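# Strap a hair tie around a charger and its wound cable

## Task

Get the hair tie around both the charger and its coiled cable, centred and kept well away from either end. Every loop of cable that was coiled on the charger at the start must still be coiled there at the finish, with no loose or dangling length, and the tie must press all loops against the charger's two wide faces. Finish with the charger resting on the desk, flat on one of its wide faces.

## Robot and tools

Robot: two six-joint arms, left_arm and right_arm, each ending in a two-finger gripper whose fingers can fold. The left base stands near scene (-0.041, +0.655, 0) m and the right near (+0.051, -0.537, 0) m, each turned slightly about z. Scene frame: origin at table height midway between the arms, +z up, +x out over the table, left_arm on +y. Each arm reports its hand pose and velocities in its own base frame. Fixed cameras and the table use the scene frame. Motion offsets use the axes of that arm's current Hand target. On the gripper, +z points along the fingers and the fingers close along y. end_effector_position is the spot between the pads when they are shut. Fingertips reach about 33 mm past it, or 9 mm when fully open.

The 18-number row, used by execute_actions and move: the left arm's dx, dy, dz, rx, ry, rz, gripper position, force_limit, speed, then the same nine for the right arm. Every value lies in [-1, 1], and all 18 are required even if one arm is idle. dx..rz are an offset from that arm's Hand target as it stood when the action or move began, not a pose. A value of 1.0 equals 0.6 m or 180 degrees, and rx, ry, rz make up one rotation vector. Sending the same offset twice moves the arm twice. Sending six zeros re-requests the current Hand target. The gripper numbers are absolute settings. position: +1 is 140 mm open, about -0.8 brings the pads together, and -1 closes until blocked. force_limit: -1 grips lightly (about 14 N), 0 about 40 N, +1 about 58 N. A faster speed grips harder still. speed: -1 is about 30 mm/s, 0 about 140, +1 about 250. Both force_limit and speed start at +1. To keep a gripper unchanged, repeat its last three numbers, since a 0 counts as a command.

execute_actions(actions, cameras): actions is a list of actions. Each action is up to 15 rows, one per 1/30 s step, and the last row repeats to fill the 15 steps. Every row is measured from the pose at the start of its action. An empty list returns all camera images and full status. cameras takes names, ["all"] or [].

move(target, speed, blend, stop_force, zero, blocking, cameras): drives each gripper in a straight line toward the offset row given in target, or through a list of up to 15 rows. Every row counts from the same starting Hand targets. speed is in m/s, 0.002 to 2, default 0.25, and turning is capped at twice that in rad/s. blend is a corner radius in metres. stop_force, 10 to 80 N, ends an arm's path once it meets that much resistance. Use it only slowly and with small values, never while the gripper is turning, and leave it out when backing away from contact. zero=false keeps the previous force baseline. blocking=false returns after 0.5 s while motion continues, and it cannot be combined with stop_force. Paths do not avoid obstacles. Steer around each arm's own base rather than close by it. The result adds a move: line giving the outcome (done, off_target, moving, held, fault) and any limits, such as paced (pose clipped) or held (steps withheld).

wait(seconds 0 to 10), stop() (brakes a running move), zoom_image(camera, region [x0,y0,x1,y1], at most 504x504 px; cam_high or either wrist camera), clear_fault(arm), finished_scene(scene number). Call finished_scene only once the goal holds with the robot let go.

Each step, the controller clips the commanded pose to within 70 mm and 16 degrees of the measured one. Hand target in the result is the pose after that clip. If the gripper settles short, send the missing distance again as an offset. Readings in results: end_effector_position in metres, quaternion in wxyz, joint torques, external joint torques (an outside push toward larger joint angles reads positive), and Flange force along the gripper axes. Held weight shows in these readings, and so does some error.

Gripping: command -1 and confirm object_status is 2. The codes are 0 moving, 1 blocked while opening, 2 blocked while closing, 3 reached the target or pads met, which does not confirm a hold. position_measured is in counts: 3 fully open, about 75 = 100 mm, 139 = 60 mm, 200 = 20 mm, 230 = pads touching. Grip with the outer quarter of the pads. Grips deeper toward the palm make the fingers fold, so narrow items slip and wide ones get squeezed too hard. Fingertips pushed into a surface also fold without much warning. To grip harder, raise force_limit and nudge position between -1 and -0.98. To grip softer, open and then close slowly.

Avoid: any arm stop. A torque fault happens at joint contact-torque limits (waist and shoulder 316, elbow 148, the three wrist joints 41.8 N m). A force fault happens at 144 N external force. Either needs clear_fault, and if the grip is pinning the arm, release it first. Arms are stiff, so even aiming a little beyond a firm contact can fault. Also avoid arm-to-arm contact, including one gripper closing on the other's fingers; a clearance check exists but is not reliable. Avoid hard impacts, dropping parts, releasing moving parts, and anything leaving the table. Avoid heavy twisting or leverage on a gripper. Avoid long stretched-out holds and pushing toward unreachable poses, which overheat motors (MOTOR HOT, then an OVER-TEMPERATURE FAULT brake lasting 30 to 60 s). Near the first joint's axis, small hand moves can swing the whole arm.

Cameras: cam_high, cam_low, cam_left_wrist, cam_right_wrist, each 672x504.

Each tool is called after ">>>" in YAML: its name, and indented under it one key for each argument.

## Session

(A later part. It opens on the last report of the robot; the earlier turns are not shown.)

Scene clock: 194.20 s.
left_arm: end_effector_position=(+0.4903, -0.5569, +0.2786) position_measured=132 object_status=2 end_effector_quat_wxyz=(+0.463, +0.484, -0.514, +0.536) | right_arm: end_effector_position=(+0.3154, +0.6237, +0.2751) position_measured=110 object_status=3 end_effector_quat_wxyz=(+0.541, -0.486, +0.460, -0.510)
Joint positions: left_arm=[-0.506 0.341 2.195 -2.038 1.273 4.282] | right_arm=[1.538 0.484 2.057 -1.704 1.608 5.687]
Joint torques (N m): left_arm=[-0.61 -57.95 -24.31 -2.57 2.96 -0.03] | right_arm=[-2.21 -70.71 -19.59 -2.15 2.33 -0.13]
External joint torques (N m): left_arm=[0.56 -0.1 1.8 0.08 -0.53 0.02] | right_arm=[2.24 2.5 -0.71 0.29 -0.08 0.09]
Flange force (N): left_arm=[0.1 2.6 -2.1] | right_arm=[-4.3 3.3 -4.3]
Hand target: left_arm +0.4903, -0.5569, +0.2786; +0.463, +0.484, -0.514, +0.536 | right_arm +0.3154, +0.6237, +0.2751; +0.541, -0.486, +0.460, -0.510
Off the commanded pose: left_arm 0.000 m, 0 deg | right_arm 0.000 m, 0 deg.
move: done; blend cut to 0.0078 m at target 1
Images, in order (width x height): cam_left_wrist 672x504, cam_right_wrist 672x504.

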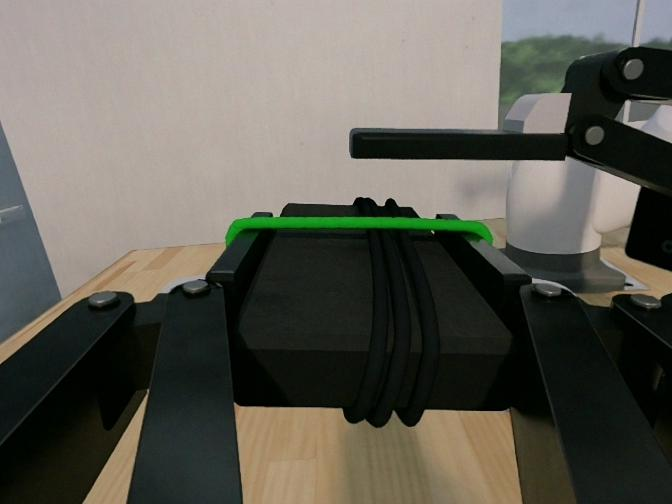

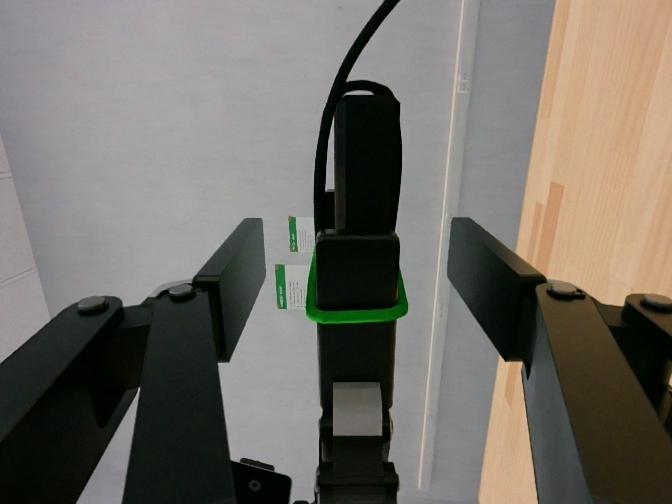

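>>> move:
  target: [0,0,0,0,0,0,-1,-0.5,-1,-0.021,0,0,0,0,0,0.15,-0.3,-1]
  speed: 0.1

>>> execute_actions:
  actions:
    - [[0,0,0,0,0,0,-1,-0.5,-1,0,0,0,0,0,0,-1,-0.2,-1]]
    - [[0,0,0,0,0,0,-1,-0.5,-1,0,0,0,0,0,0,-1,-0.2,-1]]
    - [[0,0,0,0,0,0,-1,-0.5,-1,0,0,0,0,0,0,-1,-0.2,-1]]
    - [[0,0,0,0,0,0,-1,-0.5,-1,0,0,0,0,0,0,-1,-0.2,-1]]
  cameras: ["cam_left_wrist","cam_right_wrist"]

Scene clock: 199.50 s.
left_arm: end_effector_position=(+0.4903, -0.5569, +0.2786) position_measured=132 object_status=2 end_effector_quat_wxyz=(+0.463, +0.484, -0.514, +0.536) | right_arm: end_effector_position=(+0.3147, +0.6363, +0.2751) position_measured=110 object_status=3 end_effector_quat_wxyz=(+0.541, -0.486, +0.460, -0.510)
Joint positions: left_arm=[-0.506 0.341 2.195 -2.038 1.273 4.282] | right_arm=[1.54 0.497 2.032 -1.703 1.607 5.675]
Joint torques (N m): left_arm=[-1.27 -57.5 -24.34 -2.64 2.99 -0.06] | right_arm=[-2.52 -73.04 -19.97 -2.12 2.34 -0.16]
External joint torques (N m): left_arm=[1.18 -0.55 1.83 0.15 -0.56 0.06] | right_arm=[2.55 2.96 -0.8 0.23 -0.1 0.11]
Flange force (N): left_arm=[0.9 2.4 -3.5] | right_arm=[-4.9 3.9 -4.6]
Hand target: left_arm +0.4903, -0.5569, +0.2786; +0.463, +0.484, -0.514, +0.536 | right_arm +0.3147, +0.6363, +0.2751; +0.541, -0.486, +0.460, -0.510
Off the commanded pose: left_arm 0.000 m, 0 deg | right_arm 0.000 m, 0 deg.
move: done

Scene clock: 201.70 s.
left_arm: end_effector_position=(+0.4903, -0.5569, +0.2786) position_measured=132 object_status=2 end_effector_quat_wxyz=(+0.463, +0.484, -0.514, +0.536) | right_arm: end_effector_position=(+0.3147, +0.6363, +0.2751) position_measured=184 object_status=2 end_effector_quat_wxyz=(+0.541, -0.486, +0.460, -0.510)
Joint positions: left_arm=[-0.506 0.341 2.195 -2.038 1.273 4.282] | right_arm=[1.54 0.497 2.032 -1.703 1.607 5.675]
Joint torques (N m): left_arm=[6.8 -53.22 -26.44 -5.86 -0.19 -0.91] | right_arm=[5.51 -75.36 -20.64 -3.53 4.55 -0.2]
External joint torques (N m): left_arm=[-6.68 -4.98 3.81 3.36 2.62 0.9] | right_arm=[-5.5 5.36 -0.1 1.63 -2.3 0.16]
External joint torques at the end of the 1st action: left_arm=[0.68 -1.01 1.72 0.11 -0.53 0.2] | right_arm=[2.25 2.22 -0.89 0.24 -0.04 0.15]
External joint torques at the end of the 2nd action: left_arm=[0.96 -0.68 1.48 0.18 -0.55 0.03] | right_arm=[2.49 2.44 -0.68 0.32 -0.03 0.1]
External joint torques at the end of the 3rd action: left_arm=[-1.64 2.55 5.82 2.42 -1.53 0.58] | right_arm=[-0.21 -1.52 -3.03 -0.6 1.14 0.12]
Flange force (N): left_arm=[5.6 14.1 -2.1] | right_arm=[-5.0 8.6 8.2]
Flange force at the end of the 1st action (N): left_arm=[1.4 3.2 -2.7] | right_arm=[-4.3 2.9 -4.1]
Flange force at the end of the 2nd action (N): left_arm=[1.2 2.0 -2.9] | right_arm=[-4.2 3.1 -4.6]
Flange force at the end of the 3rd action (N): left_arm=[-4.3 7.4 -2.8] | right_arm=[-4.2 -2.6 0.5]
Hand target: left_arm +0.4903, -0.5569, +0.2786; +0.463, +0.484, -0.514, +0.536 | right_arm +0.3147, +0.6363, +0.2751; +0.541, -0.486, +0.460, -0.510
Off the commanded pose: left_arm 0.000 m, 0 deg | right_arm 0.000 m, 0 deg.
Step readings (end_effector_position of left_arm | right_arm; steps 1 to 15: 1st action; 16 to 30: 2nd action; 31 to 45: 3rd action; 46 to 60: 4th action):
0: (+0.4903, -0.5569, +0.2786) | (+0.3147, +0.6363, +0.2751)
1: (+0.4903, -0.5569, +0.2786) | (+0.3147, +0.6363, +0.2751)
2: (+0.4903, -0.5569, +0.2786) | (+0.3147, +0.6363, +0.2751)
4: (+0.4903, -0.5569, +0.2786) | (+0.3147, +0.6363, +0.2751)
8: (+0.4903, -0.5569, +0.2786) | (+0.3147, +0.6363, +0.2751)
15: (+0.4903, -0.5569, +0.2786) | (+0.3147, +0.6363, +0.2751)
16: (+0.4903, -0.5569, +0.2786) | (+0.3147, +0.6363, +0.2751)
17: (+0.4903, -0.5569, +0.2786) | (+0.3147, +0.6363, +0.2751)
19: (+0.4903, -0.5569, +0.2786) | (+0.3147, +0.6363, +0.2751)
23: (+0.4903, -0.5569, +0.2786) | (+0.3147, +0.6363, +0.2751)
30: (+0.4903, -0.5569, +0.2786) | (+0.3147, +0.6363, +0.2751)
31: (+0.4903, -0.5569, +0.2786) | (+0.3147, +0.6363, +0.2751)
32: (+0.4903, -0.5569, +0.2786) | (+0.3147, +0.6363, +0.2751)
34: (+0.4903, -0.5569, +0.2786) | (+0.3147, +0.6363, +0.2751)
38: (+0.4903, -0.5569, +0.2786) | (+0.3147, +0.6363, +0.2751)
45: (+0.4903, -0.5569, +0.2786) | (+0.3147, +0.6363, +0.2751)
46: (+0.4903, -0.5569, +0.2786) | (+0.3147, +0.6363, +0.2751)
47: (+0.4903, -0.5569, +0.2786) | (+0.3147, +0.6363, +0.2751)
49: (+0.4903, -0.5569, +0.2786) | (+0.3147, +0.6363, +0.2750)
53: (+0.4903, -0.5569, +0.2786) | (+0.3147, +0.6363, +0.2750)
60: (+0.4903, -0.5569, +0.2786) | (+0.3147, +0.6363, +0.2750)
Images, in order (width x height): cam_left_wrist 672x504, cam_right_wrist 672x504.

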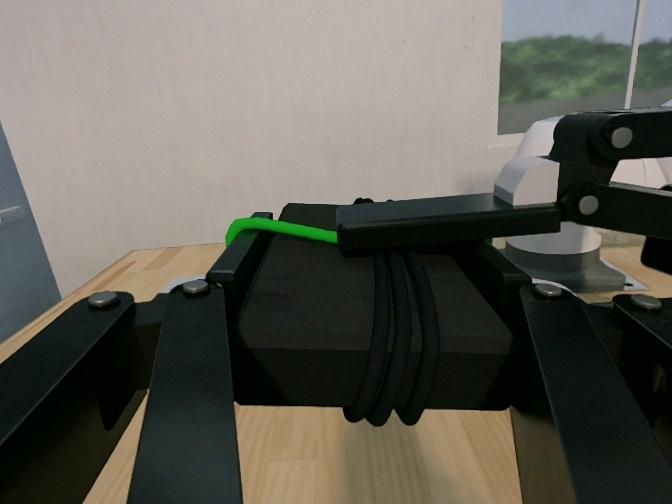

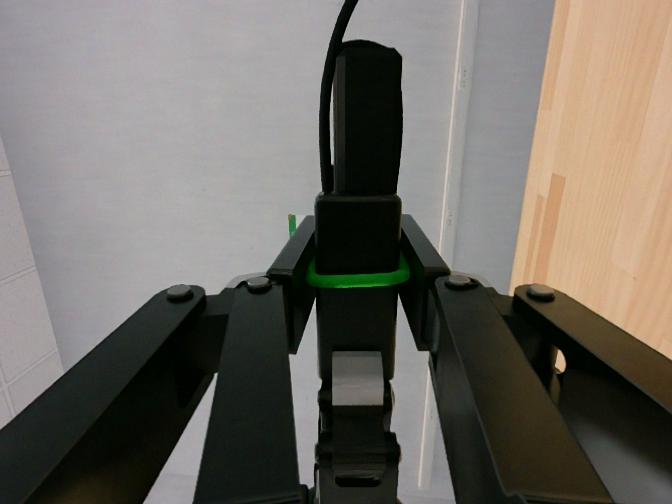

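>>> execute_actions:
  actions:
    - [[0,0,0,0,0,0,0.1,-0.5,-1,0,0,0,0,0,0,-0.98,0.1,-1]]
    - [[0,0,0,0,0,0,0.1,-0.5,-1,0,0,0,0,0,0,-0.98,0.1,-1]]

>>> move:
  target: [0,0,-0.08,0,0,0,0.1,-0.5,-1,0,0,0,0,0,0,-0.98,0.1,-1]
  speed: 0.04
  cameras: ["cam_left_wrist","cam_right_wrist"]

Scene clock: 205.47 s.
left_arm: end_effector_position=(+0.4904, -0.5569, +0.2786) position_measured=125 object_status=1 end_effector_quat_wxyz=(+0.463, +0.484, -0.514, +0.536) | right_arm: end_effector_position=(+0.3147, +0.6363, +0.2751) position_measured=188 object_status=2 end_effector_quat_wxyz=(+0.541, -0.486, +0.460, -0.510)
Joint positions: left_arm=[-0.506 0.341 2.195 -2.038 1.273 4.282] | right_arm=[1.54 0.497 2.032 -1.703 1.607 5.675]
Joint torques (N m): left_arm=[-1.67 -56.65 -22.7 -1.89 2.7 -0.19] | right_arm=[-3.47 -73.64 -20.27 -2.35 3.07 -0.19]
External joint torques (N m): left_arm=[1.65 -1.41 0 -0.62 -0.28 0.19] | right_arm=[3.45 3.9 -0.44 0.44 -0.83 0.14]
External joint torques at the end of the 1st action: left_arm=[1.86 -1.98 -0.36 -0.77 -0.03 0.2] | right_arm=[3.24 4.16 -0.2 0.67 -0.81 0.09]
Flange force (N): left_arm=[1.9 0.5 -2.3] | right_arm=[-5.3 5.1 -5.8]
Flange force at the end of the 1st action (N): left_arm=[2.7 0.3 -2.6] | right_arm=[-5.2 5.5 -5.8]
Hand target: left_arm +0.4903, -0.5569, +0.2786; +0.463, +0.484, -0.514, +0.536 | right_arm +0.3147, +0.6363, +0.2751; +0.541, -0.486, +0.460, -0.510
Off the commanded pose: left_arm 0.000 m, 0 deg | right_arm 0.000 m, 0 deg.
Step readings (end_effector_position of left_arm | right_arm; steps 1 to 15: 1st action; 16 to 30: 2nd action):
0: (+0.4903, -0.5569, +0.2786) | (+0.3147, +0.6363, +0.2751)
1: (+0.4903, -0.5569, +0.2786) | (+0.3147, +0.6363, +0.2751)
2: (+0.4903, -0.5569, +0.2786) | (+0.3147, +0.6363, +0.2751)
4: (+0.4904, -0.5569, +0.2786) | (+0.3147, +0.6363, +0.2752)
8: (+0.4904, -0.5569, +0.2786) | (+0.3147, +0.6363, +0.2752)
15: (+0.4904, -0.5569, +0.2786) | (+0.3147, +0.6363, +0.2751)
16: (+0.4904, -0.5569, +0.2786) | (+0.3147, +0.6363, +0.2751)
17: (+0.4904, -0.5569, +0.2786) | (+0.3147, +0.6363, +0.2751)
19: (+0.4904, -0.5569, +0.2786) | (+0.3147, +0.6363, +0.2751)
23: (+0.4904, -0.5569, +0.2786) | (+0.3147, +0.6363, +0.2751)
30: (+0.4904, -0.5569, +0.2786) | (+0.3147, +0.6363, +0.2751)

Scene clock: 207.17 s.
left_arm: end_effector_position=(+0.4883, -0.5089, +0.2784) position_measured=125 object_status=1 end_effector_quat_wxyz=(+0.463, +0.484, -0.514, +0.536) | right_arm: end_effector_position=(+0.3147, +0.6363, +0.2751) position_measured=196 object_status=0 end_effector_quat_wxyz=(+0.541, -0.486, +0.460, -0.510)
Joint positions: left_arm=[-0.425 0.318 2.233 -1.969 1.321 4.277] | right_arm=[1.54 0.497 2.032 -1.703 1.607 5.675]
Joint torques (N m): left_arm=[-0.83 -53.44 -22.47 -2.18 2.44 -0.13] | right_arm=[-2.25 -73.86 -20.51 -2.46 2.88 -0.15]
External joint torques (N m): left_arm=[0.83 -1.53 0.73 -0.17 -0.01 0.12] | right_arm=[2.22 4.29 -0.17 0.56 -0.64 0.1]
Flange force (N): left_arm=[2.2 2.2 -2.4] | right_arm=[-5.1 5.9 -4.2]
Hand target: left_arm +0.4883, -0.5089, +0.2784; +0.463, +0.484, -0.514, +0.536 | right_arm +0.3147, +0.6363, +0.2751; +0.541, -0.486, +0.460, -0.510
Off the commanded pose: left_arm 0.000 m, 0 deg | right_arm 0.000 m, 0 deg.
move: done
Images, in order (width x height): cam_left_wrist 672x504, cam_right_wrist 672x504.

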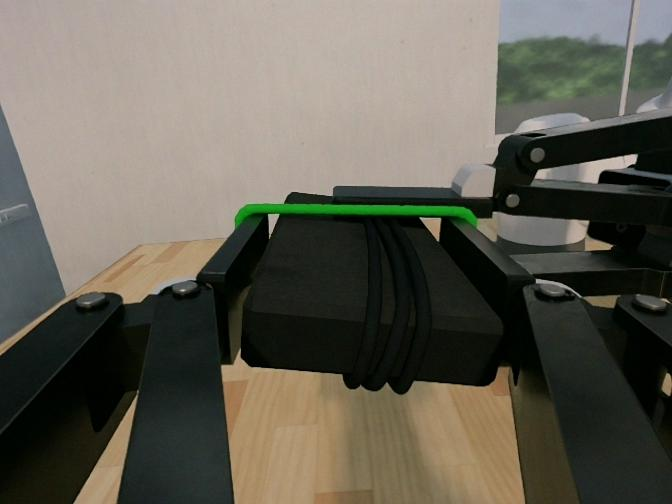

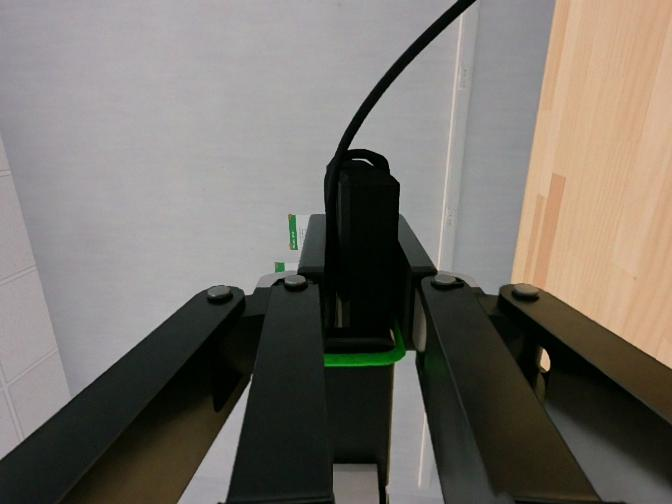

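>>> execute_actions:
  actions:
    - [[0,0,0,0,0,0,-1,-0.5,-1,0,0,0,0,0,0,-0.98,0.1,-1]]
    - [[0,0,0,0,0,0,-1,-0.5,-1,0,0,0,0,0,0,-0.98,0.1,-1]]
    - [[0,0,0,0,0,0,-1,-0.5,-1,0,0,0,0,0,0,0.0,0.1,-1]]
    - [[0,0,0,0,0,0,-1,-0.5,-1,0,0,0,0,0,0,0.0,0.1,-1]]

>>> move:
  target: [0,0,0,0,0,0,-1,-0.5,-1,-0.07,0.003,0,0,0,0,0.0,0.1,-1]
  speed: 0.1
  cameras: ["cam_left_wrist","cam_right_wrist","cam_low"]

>>> zoom_image:
  camera: "cam_low"
  region: [360, 150, 480, 230]

Scene clock: 217.53 s.
left_arm: end_effector_position=(+0.4883, -0.5089, +0.2784) position_measured=132 object_status=2 end_effector_quat_wxyz=(+0.463, +0.484, -0.514, +0.536) | right_arm: end_effector_position=(+0.3147, +0.6363, +0.2751) position_measured=129 object_status=0 end_effector_quat_wxyz=(+0.541, -0.486, +0.460, -0.510)
Joint positions: left_arm=[-0.425 0.318 2.233 -1.969 1.321 4.277] | right_arm=[1.54 0.497 2.032 -1.703 1.607 5.675]
Joint torques (N m): left_arm=[-1.02 -55.27 -23.51 -2.5 2.93 -0.14] | right_arm=[-2.19 -72.4 -19.93 -2.12 2.26 -0.14]
External joint torques (N m): left_arm=[0.98 0.41 1.67 0.14 -0.51 0.14] | right_arm=[2.19 2.57 -0.8 0.23 -0.02 0.1]
External joint torques at the end of the 1st action: left_arm=[2.8 -2.16 4.08 0.82 0.57 0.11] | right_arm=[-3.03 3.95 3.26 3.36 0.93 0.08]
External joint torques at the end of the 2nd action: left_arm=[2.43 -2.51 4.27 1.02 0.59 0.13] | right_arm=[-4 3.17 2.8 3.3 1.09 0.07]
External joint torques at the end of the 3rd action: left_arm=[0.5 0.25 1.68 0.18 -0.52 0.11] | right_arm=[2.23 3.23 -0.81 0.25 -0.09 0.07]
Flange force (N): left_arm=[-1.1 1.8 -2.4] | right_arm=[-4.5 3.3 -4.1]
Flange force at the end of the 1st action (N): left_arm=[2.2 5.7 -10.6] | right_arm=[2.7 7.2 -1.2]
Flange force at the end of the 2nd action (N): left_arm=[2.8 6.5 -10.6] | right_arm=[2.7 6.1 0.4]
Flange force at the end of the 3rd action (N): left_arm=[-0.7 2.3 -1.7] | right_arm=[-5.2 4.3 -4.2]
Hand target: left_arm +0.4883, -0.5089, +0.2784; +0.463, +0.484, -0.514, +0.536 | right_arm +0.3147, +0.6363, +0.2751; +0.541, -0.486, +0.460, -0.510
Off the commanded pose: left_arm 0.000 m, 0 deg | right_arm 0.000 m, 0 deg.
Step readings (end_effector_position of left_arm | right_arm; steps 1 to 15: 1st action; 16 to 30: 2nd action; 31 to 45: 3rd action; 46 to 60: 4th action):
0: (+0.4883, -0.5089, +0.2784) | (+0.3147, +0.6363, +0.2751)
1: (+0.4883, -0.5089, +0.2784) | (+0.3147, +0.6363, +0.2751)
2: (+0.4883, -0.5089, +0.2784) | (+0.3147, +0.6363, +0.2751)
4: (+0.4883, -0.5089, +0.2784) | (+0.3147, +0.6363, +0.2751)
8: (+0.4883, -0.5089, +0.2784) | (+0.3147, +0.6363, +0.2751)
15: (+0.4883, -0.5089, +0.2784) | (+0.3147, +0.6363, +0.2751)
16: (+0.4883, -0.5089, +0.2784) | (+0.3147, +0.6363, +0.2751)
17: (+0.4883, -0.5089, +0.2784) | (+0.3147, +0.6363, +0.2751)
19: (+0.4883, -0.5089, +0.2784) | (+0.3147, +0.6363, +0.2751)
23: (+0.4883, -0.5089, +0.2784) | (+0.3147, +0.6363, +0.2751)
30: (+0.4883, -0.5089, +0.2784) | (+0.3147, +0.6363, +0.2751)
31: (+0.4883, -0.5089, +0.2784) | (+0.3147, +0.6363, +0.2751)
32: (+0.4883, -0.5089, +0.2784) | (+0.3147, +0.6363, +0.2751)
34: (+0.4883, -0.5089, +0.2784) | (+0.3147, +0.6363, +0.2751)
38: (+0.4884, -0.5089, +0.2784) | (+0.3147, +0.6363, +0.2751)
45: (+0.4884, -0.5089, +0.2784) | (+0.3147, +0.6363, +0.2751)
46: (+0.4884, -0.5089, +0.2784) | (+0.3147, +0.6363, +0.2751)
47: (+0.4884, -0.5089, +0.2784) | (+0.3147, +0.6363, +0.2751)
49: (+0.4884, -0.5089, +0.2784) | (+0.3147, +0.6363, +0.2751)
53: (+0.4884, -0.5089, +0.2784) | (+0.3147, +0.6363, +0.2751)
60: (+0.4883, -0.5089, +0.2784) | (+0.3147, +0.6363, +0.2751)

Scene clock: 218.27 s.
left_arm: end_effector_position=(+0.4883, -0.5089, +0.2784) position_measured=132 object_status=2 end_effector_quat_wxyz=(+0.463, +0.484, -0.514, +0.536) | right_arm: end_effector_position=(+0.3125, +0.6782, +0.2734) position_measured=129 object_status=3 end_effector_quat_wxyz=(+0.541, -0.486, +0.460, -0.510)
Joint positions: left_arm=[-0.425 0.318 2.233 -1.969 1.321 4.277] | right_arm=[1.545 0.543 1.948 -1.7 1.605 5.637]
Joint torques (N m): left_arm=[-0.78 -54.82 -23.58 -2.57 2.97 -0.15] | right_arm=[-2.29 -78.44 -21.02 -2.3 2.2 -0.08]
External joint torques (N m): left_arm=[0.73 -0.15 1.67 0.2 -0.54 0.14] | right_arm=[2.38 2.38 -1.18 0.3 0 0.03]
Flange force (N): left_arm=[0.0 2.4 -2.3] | right_arm=[-5.2 2.6 -4.1]
Hand target: left_arm +0.4883, -0.5089, +0.2784; +0.463, +0.484, -0.514, +0.536 | right_arm +0.3125, +0.6782, +0.2734; +0.541, -0.486, +0.460, -0.510
Off the commanded pose: left_arm 0.000 m, 0 deg | right_arm 0.000 m, 0 deg.
move: done
Images, in order (width x height): cam_low 672x504, cam_left_wrist 672x504, cam_right_wrist 672x504.

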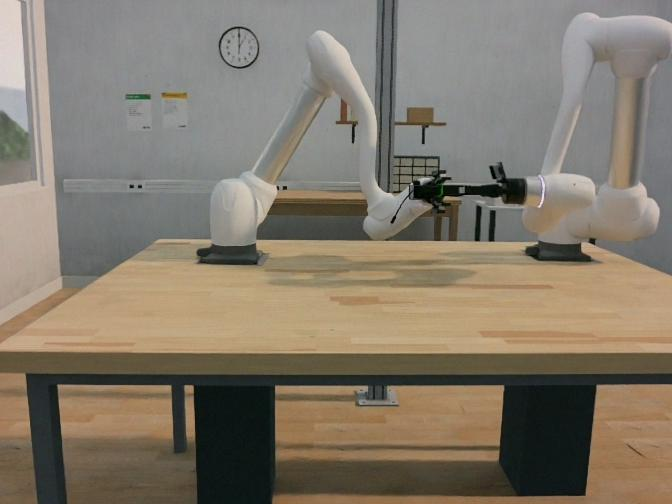

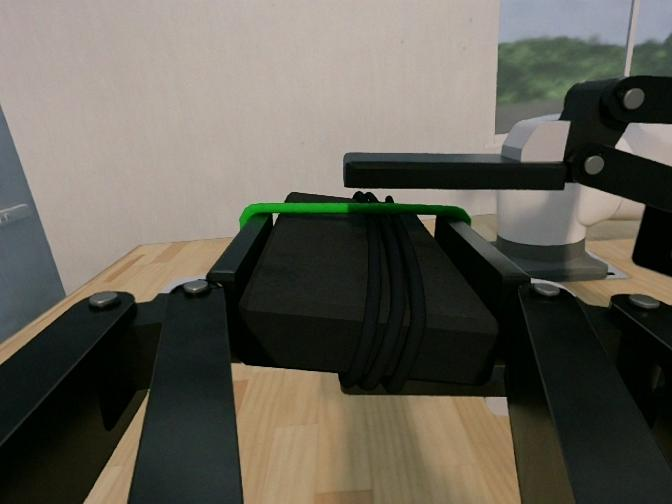

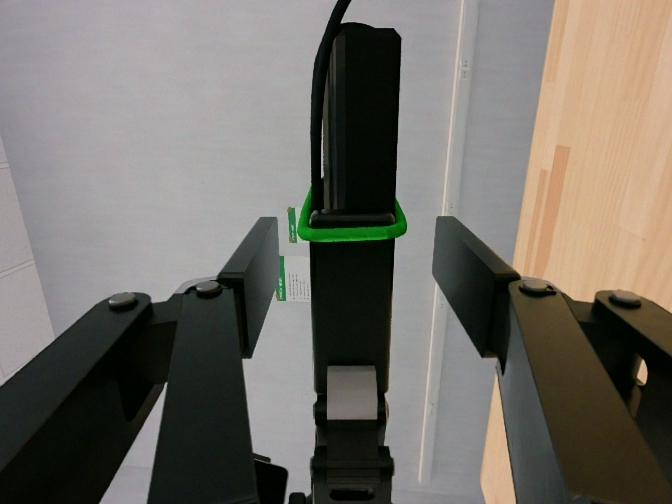

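Scaled by 4.200.

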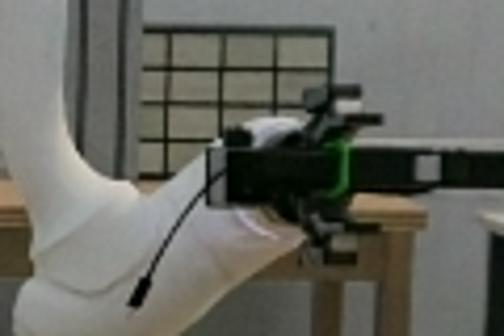

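>>> move:
  target: [0,0,0,0,0,0,-1,-0.5,-1,0.015,-0.002,0,0,0,0,0.0,0.1,-1]

>>> execute_actions:
  actions:
    - [[0,0,0,0,0,0,-1,-0.5,-1,0,0,0,0,0,0,-1,0.1,-1]]
    - [[0,0,0,0,0,0,-1,-0.5,-1,0,0,0,0,0,0,-1,0.1,-1]]
    - [[0,0,0,0,0,0,-1,-0.5,-1,0,0,0,0,0,0,-1,0.1,-1]]
    - [[0,0,0,0,0,0,-1,-0.5,-1,0,0,0,0,0,0,-0.98,0.5,-1]]
    - [[0,0,0,0,0,0,0.06,-0.5,-1,0,0,0,0,0,0,-0.98,0.5,-1]]
    - [[0,0,0,0,0,0,0.06,-0.5,-1,0,0,0,0,0,0,-0.98,0.5,-1]]
  cameras: ["cam_left_wrist","cam_right_wrist"]

Scene clock: 222.63 s.
left_arm: end_effector_position=(+0.4883, -0.5089, +0.2784) position_measured=132 object_status=2 end_effector_quat_wxyz=(+0.463, +0.484, -0.514, +0.536) | right_arm: end_effector_position=(+0.3129, +0.6692, +0.2746) position_measured=129 object_status=3 end_effector_quat_wxyz=(+0.541, -0.486, +0.460, -0.510)
Joint positions: left_arm=[-0.425 0.318 2.233 -1.969 1.321 4.277] | right_arm=[1.544 0.532 1.966 -1.7 1.606 5.644]
Joint torques (N m): left_arm=[-1.18 -54.8 -23.46 -2.55 2.98 -0.09] | right_arm=[-2.55 -77.34 -21.05 -2.27 2.22 -0.19]
External joint torques (N m): left_arm=[1.17 -0.35 1.52 0.17 -0.55 0.08] | right_arm=[2.5 3.8 -0.69 0.31 -0.05 0.14]
Flange force (N): left_arm=[0.5 1.9 -3.0] | right_arm=[-5.6 4.9 -4.5]
Hand target: left_arm +0.4883, -0.5089, +0.2784; +0.463, +0.484, -0.514, +0.536 | right_arm +0.3129, +0.6692, +0.2746; +0.541, -0.486, +0.460, -0.510
Off the commanded pose: left_arm 0.000 m, 0 deg | right_arm 0.000 m, 0 deg.
move: done

Scene clock: 225.83 s.
left_arm: end_effector_position=(+0.4883, -0.5090, +0.2784) position_measured=125 object_status=1 end_effector_quat_wxyz=(+0.463, +0.484, -0.514, +0.536) | right_arm: end_effector_position=(+0.3129, +0.6692, +0.2745) position_measured=189 object_status=2 end_effector_quat_wxyz=(+0.541, -0.486, +0.460, -0.510)
Joint positions: left_arm=[-0.425 0.318 2.233 -1.969 1.321 4.277] | right_arm=[1.544 0.532 1.966 -1.7 1.606 5.644]
Joint torques (N m): left_arm=[-0.87 -58.54 -25.17 -3.3 5.39 -0.55] | right_arm=[-3.67 -72.54 -18.22 -0.58 0.87 -0.03]
External joint torques (N m): left_arm=[0.8 3.48 3.2 0.93 -2.96 0.54] | right_arm=[3.69 -1.65 -3.63 -1.4 1.33 -0.01]
External joint torques at the end of the 2nd action: left_arm=[-0.35 4.46 5.63 2.26 -2.94 0.39] | right_arm=[1.98 -3.24 -3.93 -1.68 1.96 0.04]
External joint torques at the end of the 3rd action: left_arm=[-7.64 2.83 11.48 6.86 -0.36 0.76] | right_arm=[-8.86 -2.45 -3.67 -0.75 1.5 0.11]
External joint torques at the end of the 4th action: left_arm=[-8.41 3.04 12.96 7.41 -0.13 0.77] | right_arm=[-9.28 -3.41 -4.34 -0.85 1.51 0.14]
External joint torques at the end of the 5th action: left_arm=[1.08 4.09 3.97 1.32 -3.07 0.54] | right_arm=[3.31 -2.06 -3.86 -1.38 1.54 0]
Flange force (N): left_arm=[-5.4 1.8 -0.5] | right_arm=[-6.0 -3.6 -4.6]
Flange force at the end of the 2nd action (N): left_arm=[-6.9 4.8 -1.8] | right_arm=[-4.6 -5.5 -2.1]
Flange force at the end of the 3rd action (N): left_arm=[-5.9 18.4 -3.4] | right_arm=[-3.5 -2.5 13.6]
Flange force at the end of the 4th action (N): left_arm=[-6.7 20.9 -4.0] | right_arm=[-3.8 -3.9 14.6]
Flange force at the end of the 5th action (N): left_arm=[-6.5 2.0 -1.8] | right_arm=[-6.0 -4.1 -4.2]
Hand target: left_arm +0.4883, -0.5089, +0.2784; +0.463, +0.484, -0.514, +0.536 | right_arm +0.3129, +0.6692, +0.2746; +0.541, -0.486, +0.460, -0.510
Off the commanded pose: left_arm 0.000 m, 0 deg | right_arm 0.000 m, 0 deg.
Step readings (end_effector_position of left_arm | right_arm; steps 1 to 15: 1st action; 16 to 30: 2nd action; 31 to 45: 3rd action; 46 to 60: 4th action; 61 to 75: 5th action; 76 to 90: 6th action):
0: (+0.4883, -0.5089, +0.2784) | (+0.3129, +0.6692, +0.2746)
1: (+0.4883, -0.5089, +0.2784) | (+0.3129, +0.6692, +0.2746)
2: (+0.4883, -0.5089, +0.2784) | (+0.3129, +0.6692, +0.2746)
4: (+0.4883, -0.5089, +0.2784) | (+0.3129, +0.6692, +0.2746)
8: (+0.4883, -0.5089, +0.2784) | (+0.3129, +0.6692, +0.2746)
15: (+0.4883, -0.5089, +0.2784) | (+0.3129, +0.6692, +0.2746)
16: (+0.4883, -0.5089, +0.2784) | (+0.3129, +0.6692, +0.2746)
17: (+0.4883, -0.5089, +0.2784) | (+0.3129, +0.6692, +0.2746)
19: (+0.4883, -0.5089, +0.2784) | (+0.3129, +0.6692, +0.2746)
23: (+0.4883, -0.5089, +0.2784) | (+0.3129, +0.6692, +0.2746)
30: (+0.4883, -0.5089, +0.2784) | (+0.3129, +0.6692, +0.2747)
31: (+0.4883, -0.5089, +0.2784) | (+0.3129, +0.6692, +0.2747)
32: (+0.4883, -0.5089, +0.2784) | (+0.3129, +0.6692, +0.2747)
34: (+0.4883, -0.5089, +0.2784) | (+0.3129, +0.6692, +0.2747)
38: (+0.4883, -0.5089, +0.2784) | (+0.3130, +0.6692, +0.2747)
45: (+0.4883, -0.5089, +0.2784) | (+0.3130, +0.6692, +0.2746)
46: (+0.4883, -0.5089, +0.2784) | (+0.3130, +0.6692, +0.2746)
47: (+0.4883, -0.5089, +0.2784) | (+0.3130, +0.6692, +0.2746)
49: (+0.4883, -0.5090, +0.2784) | (+0.3130, +0.6692, +0.2746)
53: (+0.4883, -0.5090, +0.2784) | (+0.3130, +0.6692, +0.2746)
60: (+0.4883, -0.5090, +0.2784) | (+0.3130, +0.6692, +0.2746)
61: (+0.4883, -0.5090, +0.2784) | (+0.3130, +0.6692, +0.2746)
62: (+0.4883, -0.5090, +0.2784) | (+0.3130, +0.6692, +0.2746)
64: (+0.4883, -0.5090, +0.2784) | (+0.3130, +0.6692, +0.2746)
68: (+0.4883, -0.5090, +0.2784) | (+0.3129, +0.6692, +0.2746)
75: (+0.4884, -0.5090, +0.2785) | (+0.3129, +0.6693, +0.2745)
76: (+0.4884, -0.5090, +0.2785) | (+0.3129, +0.6693, +0.2745)
77: (+0.4884, -0.5090, +0.2785) | (+0.3129, +0.6693, +0.2745)
79: (+0.4884, -0.5090, +0.2785) | (+0.3129, +0.6693, +0.2745)
83: (+0.4883, -0.5090, +0.2784) | (+0.3129, +0.6693, +0.2745)
90: (+0.4883, -0.5090, +0.2784) | (+0.3129, +0.6693, +0.2745)
Images, in order (width x height): cam_left_wrist 672x504, cam_right_wrist 672x504.

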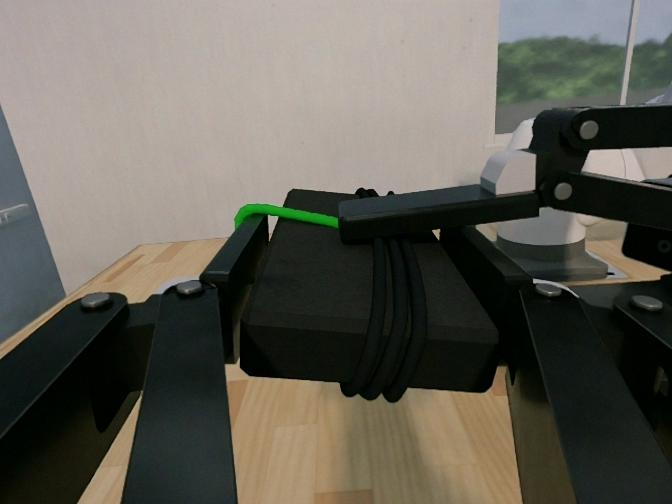

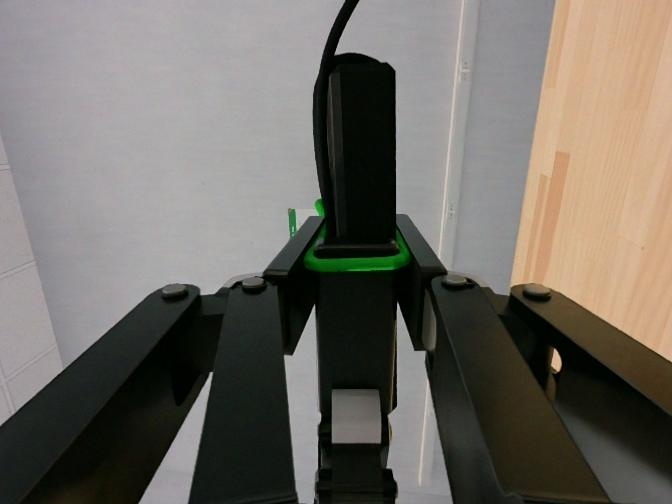

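>>> move:
  target: [0,0,-0.04,0,0,0,0.08,0.5,-1,0,0,0,0,0,0,-0.98,0.5,-1]
  speed: 0.03
  cameras: ["cam_left_wrist","cam_right_wrist"]

Scene clock: 229.53 s.
left_arm: end_effector_position=(+0.4873, -0.4850, +0.2783) position_measured=119 object_status=3 end_effector_quat_wxyz=(+0.463, +0.484, -0.514, +0.536) | right_arm: end_effector_position=(+0.3129, +0.6692, +0.2746) position_measured=189 object_status=2 end_effector_quat_wxyz=(+0.541, -0.486, +0.460, -0.510)
Joint positions: left_arm=[-0.382 0.308 2.249 -1.932 1.345 4.273] | right_arm=[1.544 0.532 1.966 -1.7 1.606 5.644]
Joint torques (N m): left_arm=[-0.66 -51.74 -22.06 -1.99 2.22 -0.11] | right_arm=[-2.08 -79.42 -22.21 -2.8 2.99 -0.16]
External joint torques (N m): left_arm=[0.64 -1.79 0.73 -0.28 0.2 0.11] | right_arm=[2.03 5.24 0.34 0.82 -0.79 0.12]
Flange force (N): left_arm=[2.6 2.7 -2.1] | right_arm=[-5.0 7.1 -4.0]
Hand target: left_arm +0.4873, -0.4850, +0.2783; +0.463, +0.484, -0.514, +0.536 | right_arm +0.3129, +0.6692, +0.2746; +0.541, -0.486, +0.460, -0.510
Off the commanded pose: left_arm 0.000 m, 0 deg | right_arm 0.000 m, 0 deg.
move: done
Images, in order (width x height): cam_left_wrist 672x504, cam_right_wrist 672x504.

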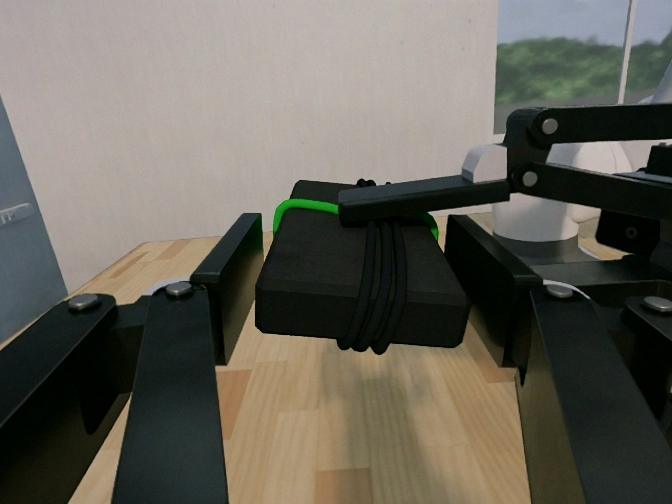

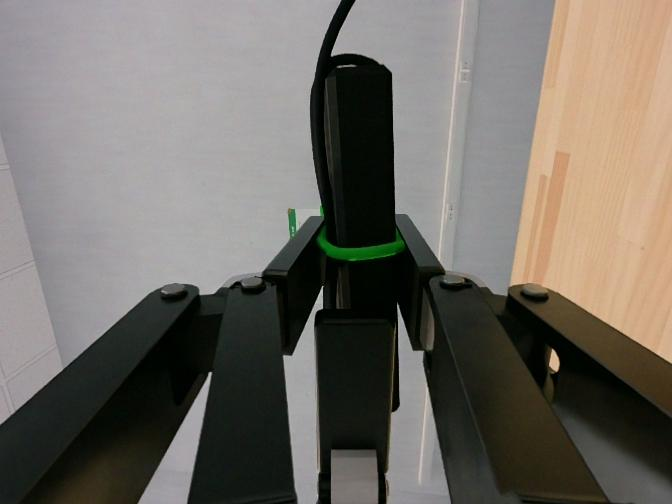

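>>> move:
  target:
    - [0,0,-0.2,0,0,0,0.15,0.5,-1,0,0,0,0,0,0,-0.98,0.5,-1]
    - [0.235,0,-0.2,0,-0.25,0,0.15,0.5,-1,0,0,0,0,0,0,-0.98,0.5,-1]
    - [0.235,0,0,0,-0.5,0,0.15,0.5,-1,0,0,0,0,0,0,-0.98,0.5,-1]
  blend: [0.02,0.03,0]
  speed: [0.1,0.3,0.3]
  cameras: ["cam_left_wrist","cam_low"]

Scene clock: 240.60 s.
left_arm: end_effector_position=(+0.4728, -0.4850, +0.4186) position_measured=110 object_status=3 end_effector_quat_wxyz=(-0.036, +0.721, -0.691, +0.037) | right_arm: end_effector_position=(+0.3129, +0.6692, +0.2746) position_measured=189 object_status=2 end_effector_quat_wxyz=(+0.541, -0.486, +0.460, -0.510)
Joint positions: left_arm=[-0.889 0.153 1.447 0.081 1.478 2.206] | right_arm=[1.544 0.532 1.966 -1.7 1.606 5.644]
Joint torques (N m): left_arm=[-0.94 -57.53 -43.19 5.07 -0.46 -0.1] | right_arm=[-2.49 -79.08 -21.75 -2.84 2.98 -0.19]
External joint torques (N m): left_arm=[0.7 -1.71 0.01 -0.49 0.24 0.1] | right_arm=[2.56 4.4 -0.19 0.85 -0.77 0.15]
Flange force (N): left_arm=[-2.8 0.7 -0.6] | right_arm=[-5.3 5.8 -4.7]
Hand target: left_arm +0.4728, -0.4851, +0.4186; -0.036, +0.721, -0.691, +0.037 | right_arm +0.3129, +0.6692, +0.2746; +0.541, -0.486, +0.460, -0.510
Off the commanded pose: left_arm 0.000 m, 0 deg | right_arm 0.000 m, 0 deg.
move: done
Images, in order (width x height): cam_low 672x504, cam_left_wrist 672x504.

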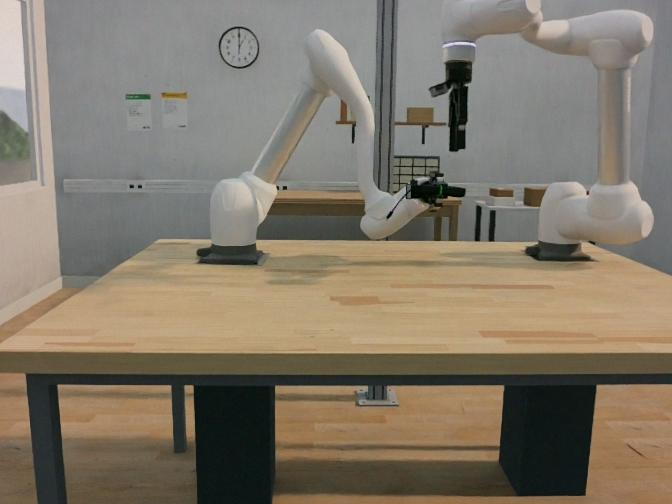

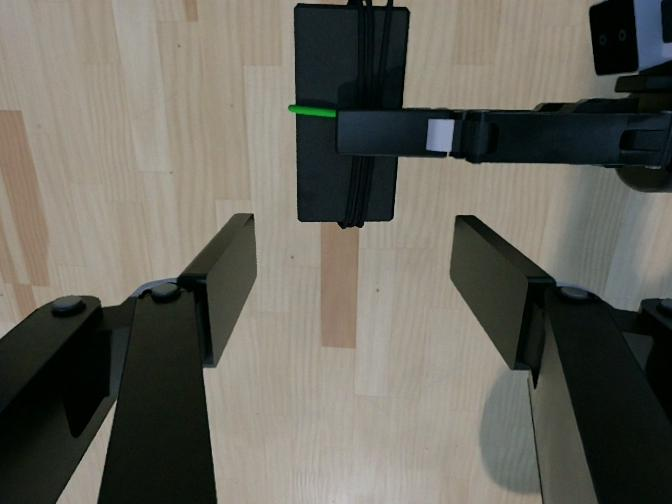

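>>> move:
  target: [0.007,0,0.203,0,0,0,0.15,0.5,-1,0,0,0,0,0,0,-0.98,0.5,-1]
  speed: 0.12

>>> execute_actions:
  actions:
    - [[0,0,0,0,0,0,-1,-0.3,-1,0,0,0,0,0,0,-0.98,0.5,-1]]
    - [[0,0,0,0,0,0,-1,-0.3,-1,0,0,0,0,0,0,-0.98,0.5,-1]]
    - [[0,0,0,0,0,0,-1,-0.3,-1,0,0,0,0,0,0,0.15,0,-1]]
    - [[0,0,0,0,0,0,-1,-0.3,-1,0,0,0,0,0,0,0.15,0,-1]]
    - [[0,0,0,0,0,0,-1,-0.3,-1,0,0,0,0,0,0,0.15,0,-1]]
  cameras: ["cam_left_wrist","cam_right_wrist"]

Scene clock: 245.63 s.
left_arm: end_effector_position=(+0.4855, -0.4892, +0.2974) position_measured=110 object_status=3 end_effector_quat_wxyz=(-0.036, +0.721, -0.691, +0.037) | right_arm: end_effector_position=(+0.3129, +0.6692, +0.2746) position_measured=189 object_status=2 end_effector_quat_wxyz=(+0.541, -0.486, +0.460, -0.510)
Joint positions: left_arm=[-0.878 0.198 1.612 0.084 1.267 2.199] | right_arm=[1.544 0.532 1.966 -1.7 1.606 5.644]
Joint torques (N m): left_arm=[-0.41 -60.03 -42.15 5.03 -0.36 -0.16] | right_arm=[-2.16 -78.77 -22.03 -2.81 3.01 -0.13]
External joint torques (N m): left_arm=[0.41 -2.91 0 -0.56 0.13 0.16] | right_arm=[2.1 5.05 0.26 0.84 -0.82 0.09]
Flange force (N): left_arm=[-4.0 2.1 -1.6] | right_arm=[-5.0 6.8 -4.1]
Hand target: left_arm +0.4855, -0.4892, +0.2974; -0.036, +0.721, -0.691, +0.037 | right_arm +0.3129, +0.6692, +0.2746; +0.541, -0.486, +0.460, -0.510
Off the commanded pose: left_arm 0.000 m, 0 deg | right_arm 0.000 m, 0 deg.
move: done

Scene clock: 248.53 s.
left_arm: end_effector_position=(+0.4855, -0.4892, +0.2974) position_measured=132 object_status=2 end_effector_quat_wxyz=(-0.036, +0.721, -0.691, +0.037) | right_arm: end_effector_position=(+0.3129, +0.6692, +0.2746) position_measured=110 object_status=0 end_effector_quat_wxyz=(+0.541, -0.486, +0.460, -0.510)
Joint positions: left_arm=[-0.878 0.197 1.612 0.084 1.267 2.199] | right_arm=[1.544 0.532 1.966 -1.7 1.606 5.644]
Joint torques (N m): left_arm=[-0.42 -61.95 -43.54 4.94 -0.51 -0.17] | right_arm=[-2.03 -77.18 -21.17 -2.25 2.23 -0.19]
External joint torques (N m): left_arm=[0.41 -0.74 1.59 -0.49 0.29 0.16] | right_arm=[1.97 3.17 -0.66 0.29 -0.05 0.14]
External joint torques at the end of the 1st action: left_arm=[1.19 -3.08 -0.61 -0.3 0.09 0.04] | right_arm=[1.83 5.06 0.21 1.05 -0.93 0.06]
External joint torques at the end of the 2nd action: left_arm=[1.43 -3.71 -1.03 -0.4 0.15 0.1] | right_arm=[2.17 5.77 0.91 1.22 -1.22 0.04]
External joint torques at the end of the 3rd action: left_arm=[0.46 -0.28 1.37 -0.52 0.24 0.13] | right_arm=[2.1 2.59 -0.82 0.28 -0.08 0.07]
External joint torques at the end of the 4th action: left_arm=[0.79 -0.1 1.43 -0.47 0.31 0.08] | right_arm=[2.55 2.73 -0.58 0.25 -0.08 0.09]
Flange force (N): left_arm=[-3.7 2.1 1.1] | right_arm=[-4.8 4.1 -3.6]
Flange force at the end of the 1st action (N): left_arm=[-3.9 0.6 -2.3] | right_arm=[-5.2 6.7 -3.8]
Flange force at the end of the 2nd action (N): left_arm=[-4.3 0.3 -3.2] | right_arm=[-4.6 7.8 -4.4]
Flange force at the end of the 3rd action (N): left_arm=[-2.8 1.3 1.2] | right_arm=[-4.6 3.1 -3.7]
Flange force at the end of the 4th action (N): left_arm=[-2.9 0.9 1.3] | right_arm=[-4.3 3.4 -4.4]
Hand target: left_arm +0.4855, -0.4892, +0.2974; -0.036, +0.721, -0.691, +0.037 | right_arm +0.3129, +0.6692, +0.2746; +0.541, -0.486, +0.460, -0.510
Off the commanded pose: left_arm 0.000 m, 0 deg | right_arm 0.000 m, 0 deg.
Step readings (end_effector_position of left_arm | right_arm; steps 1 to 15: 1st action; 16 to 30: 2nd action; 31 to 45: 3rd action; 46 to 60: 4th action; 61 to 75: 5th action):
0: (+0.4855, -0.4892, +0.2974) | (+0.3129, +0.6692, +0.2746)
1: (+0.4855, -0.4892, +0.2974) | (+0.3129, +0.6692, +0.2746)
2: (+0.4855, -0.4892, +0.2974) | (+0.3129, +0.6692, +0.2746)
4: (+0.4855, -0.4892, +0.2974) | (+0.3129, +0.6692, +0.2746)
8: (+0.4855, -0.4892, +0.2974) | (+0.3129, +0.6692, +0.2746)
15: (+0.4855, -0.4892, +0.2974) | (+0.3129, +0.6692, +0.2746)
16: (+0.4855, -0.4892, +0.2974) | (+0.3129, +0.6692, +0.2746)
17: (+0.4855, -0.4892, +0.2974) | (+0.3129, +0.6692, +0.2746)
19: (+0.4855, -0.4892, +0.2974) | (+0.3129, +0.6692, +0.2746)
23: (+0.4855, -0.4892, +0.2974) | (+0.3129, +0.6692, +0.2746)
30: (+0.4855, -0.4892, +0.2974) | (+0.3129, +0.6692, +0.2746)
31: (+0.4855, -0.4892, +0.2974) | (+0.3129, +0.6692, +0.2746)
32: (+0.4855, -0.4892, +0.2974) | (+0.3129, +0.6692, +0.2746)
34: (+0.4855, -0.4892, +0.2974) | (+0.3129, +0.6692, +0.2746)
38: (+0.4855, -0.4892, +0.2974) | (+0.3129, +0.6692, +0.2746)
45: (+0.4855, -0.4892, +0.2974) | (+0.3129, +0.6692, +0.2746)
46: (+0.4855, -0.4892, +0.2974) | (+0.3129, +0.6692, +0.2746)
47: (+0.4855, -0.4892, +0.2974) | (+0.3129, +0.6692, +0.2746)
49: (+0.4855, -0.4892, +0.2974) | (+0.3129, +0.6692, +0.2746)
53: (+0.4855, -0.4892, +0.2974) | (+0.3129, +0.6692, +0.2746)
60: (+0.4855, -0.4892, +0.2974) | (+0.3129, +0.6692, +0.2746)
61: (+0.4855, -0.4892, +0.2974) | (+0.3129, +0.6692, +0.2746)
62: (+0.4855, -0.4892, +0.2974) | (+0.3129, +0.6692, +0.2746)
64: (+0.4855, -0.4892, +0.2974) | (+0.3129, +0.6692, +0.2746)
68: (+0.4855, -0.4892, +0.2974) | (+0.3129, +0.6692, +0.2746)
75: (+0.4855, -0.4892, +0.2974) | (+0.3129, +0.6692, +0.2746)
Images, in order (width x height): cam_left_wrist 672x504, cam_right_wrist 672x504.

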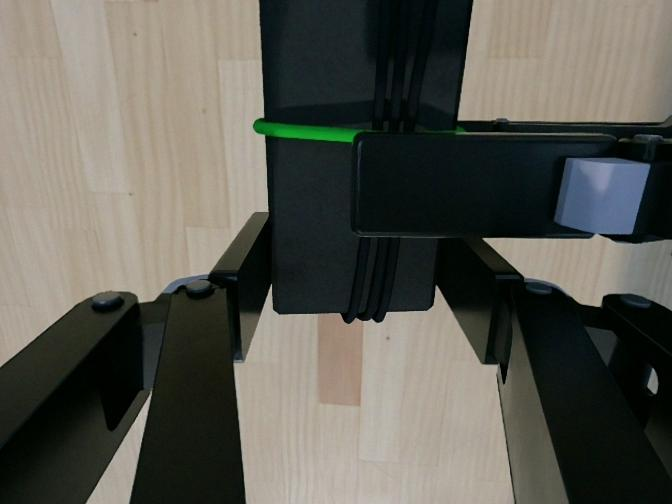

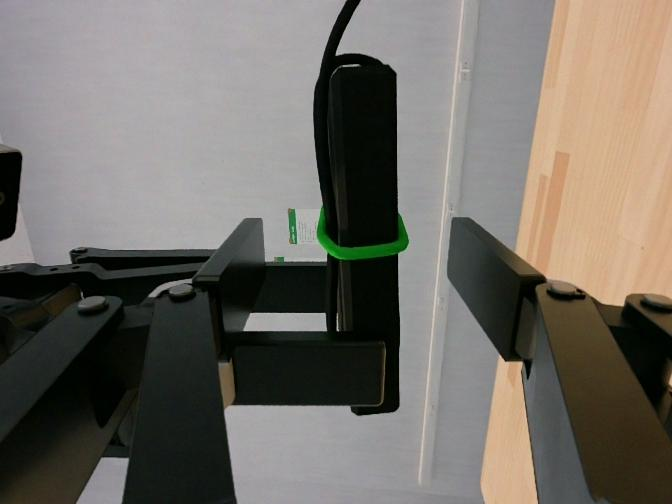

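>>> move:
  target:
    - [0,0,0,0,0,0,-1,-0.3,-1,0,0,-0.25,0,0,0,0.15,0,-1]
    - [0,0,0,0,0,0,-1,-0.3,-1,0.3,0,-0.25,0,0,0,0.15,0,-1]
  blend: [0.03,0]
  speed: [0.15,0.4]

>>> move:
  target:
    - [0,0.0223,0.2157,-0.033,0,0,-1,-0.3,-1,0,0,0,0,0,0,0.15,0,-1]
    - [-0.2,0.0337,0.4,-0.033,0,0,-1,-0.3,-1,0,0,0,0,0,0,0.15,0,-1]
  blend: [0.02,0]
  speed: [0.15,0.1]
  cameras: ["cam_left_wrist","cam_low"]

>>> zoom_image:
  camera: "cam_low"
  region: [360, 200, 560, 320]

Scene clock: 255.10 s.
left_arm: end_effector_position=(+0.4855, -0.4892, +0.2974) position_measured=132 object_status=2 end_effector_quat_wxyz=(-0.036, +0.721, -0.691, +0.037) | right_arm: end_effector_position=(+0.1742, +0.4812, +0.2584) position_measured=110 object_status=3 end_effector_quat_wxyz=(+0.541, -0.486, +0.460, -0.510)
Joint positions: left_arm=[-0.878 0.197 1.612 0.084 1.267 2.199] | right_arm=[1.825 0.396 2.286 -1.439 1.753 5.828]
Joint torques (N m): left_arm=[-0.88 -61.34 -43.67 4.93 -0.54 -0.22] | right_arm=[-1.93 -55.89 -13.22 -1.16 2.59 -0.14]
External joint torques (N m): left_arm=[0.74 -1.63 1.59 -0.48 0.32 0.21] | right_arm=[1.88 2.19 -0.92 0.22 -0.15 0.09]
Flange force (N): left_arm=[-5.1 2.5 0.7] | right_arm=[-2.7 3.7 -5.5]
Hand target: left_arm +0.4855, -0.4892, +0.2974; -0.036, +0.721, -0.691, +0.037 | right_arm +0.1741, +0.4811, +0.2584; +0.541, -0.486, +0.460, -0.510
Off the commanded pose: left_arm 0.000 m, 0 deg | right_arm 0.000 m, 0 deg.
move: done

Scene clock: 257.90 s.
left_arm: end_effector_position=(+0.4852, -0.3700, +0.0562) position_measured=132 object_status=2 end_effector_quat_wxyz=(+0.001, +0.722, -0.692, +0.001) | right_arm: end_effector_position=(+0.1741, +0.4811, +0.2584) position_measured=110 object_status=3 end_effector_quat_wxyz=(+0.541, -0.486, +0.460, -0.510)
Joint positions: left_arm=[-0.706 0.292 1.972 -0.004 0.875 2.396] | right_arm=[1.825 0.396 2.286 -1.439 1.753 5.828]
Joint torques (N m): left_arm=[-1.02 -62.6 -34.6 3.77 -0.21 -0.13] | right_arm=[-2.11 -55.76 -13.29 -1.12 2.47 -0.11]
External joint torques (N m): left_arm=[1.12 -1.15 1.54 -0.41 0.16 0.13] | right_arm=[2.12 1.81 -0.83 0.19 -0.03 0.06]
Flange force (N): left_arm=[-4.3 2.0 -0.5] | right_arm=[-2.1 2.9 -5.8]
Hand target: left_arm +0.4851, -0.3700, +0.0562; +0.001, +0.722, -0.692, +0.001 | right_arm +0.1741, +0.4811, +0.2584; +0.541, -0.486, +0.460, -0.510
Off the commanded pose: left_arm 0.000 m, 0 deg | right_arm 0.000 m, 0 deg.
move: done
Images, in order (width x height): cam_low 672x504, cam_left_wrist 672x504.

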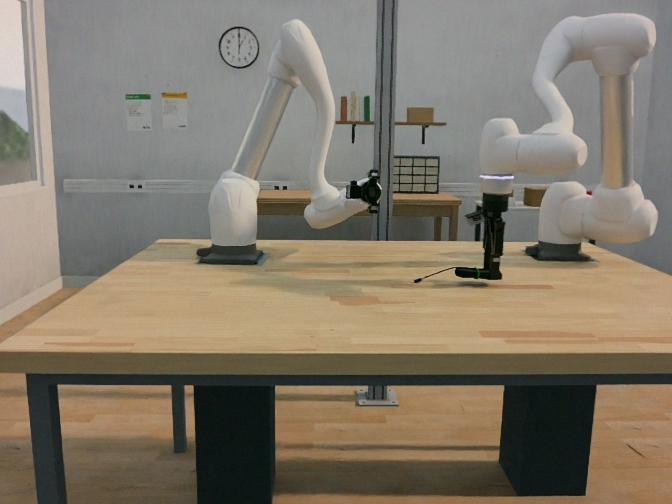

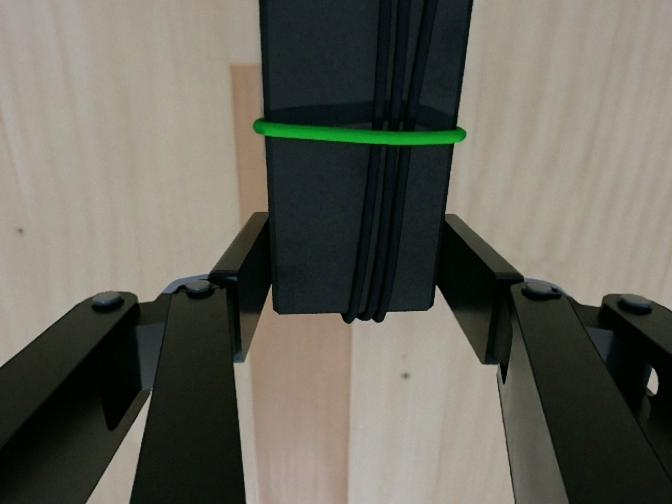

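Scaled by 2.520.

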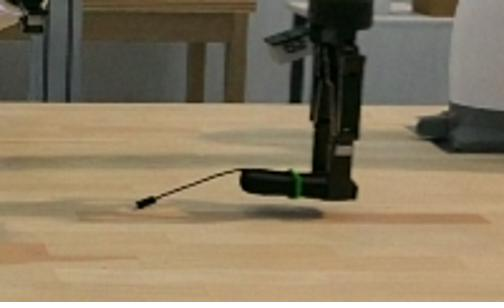

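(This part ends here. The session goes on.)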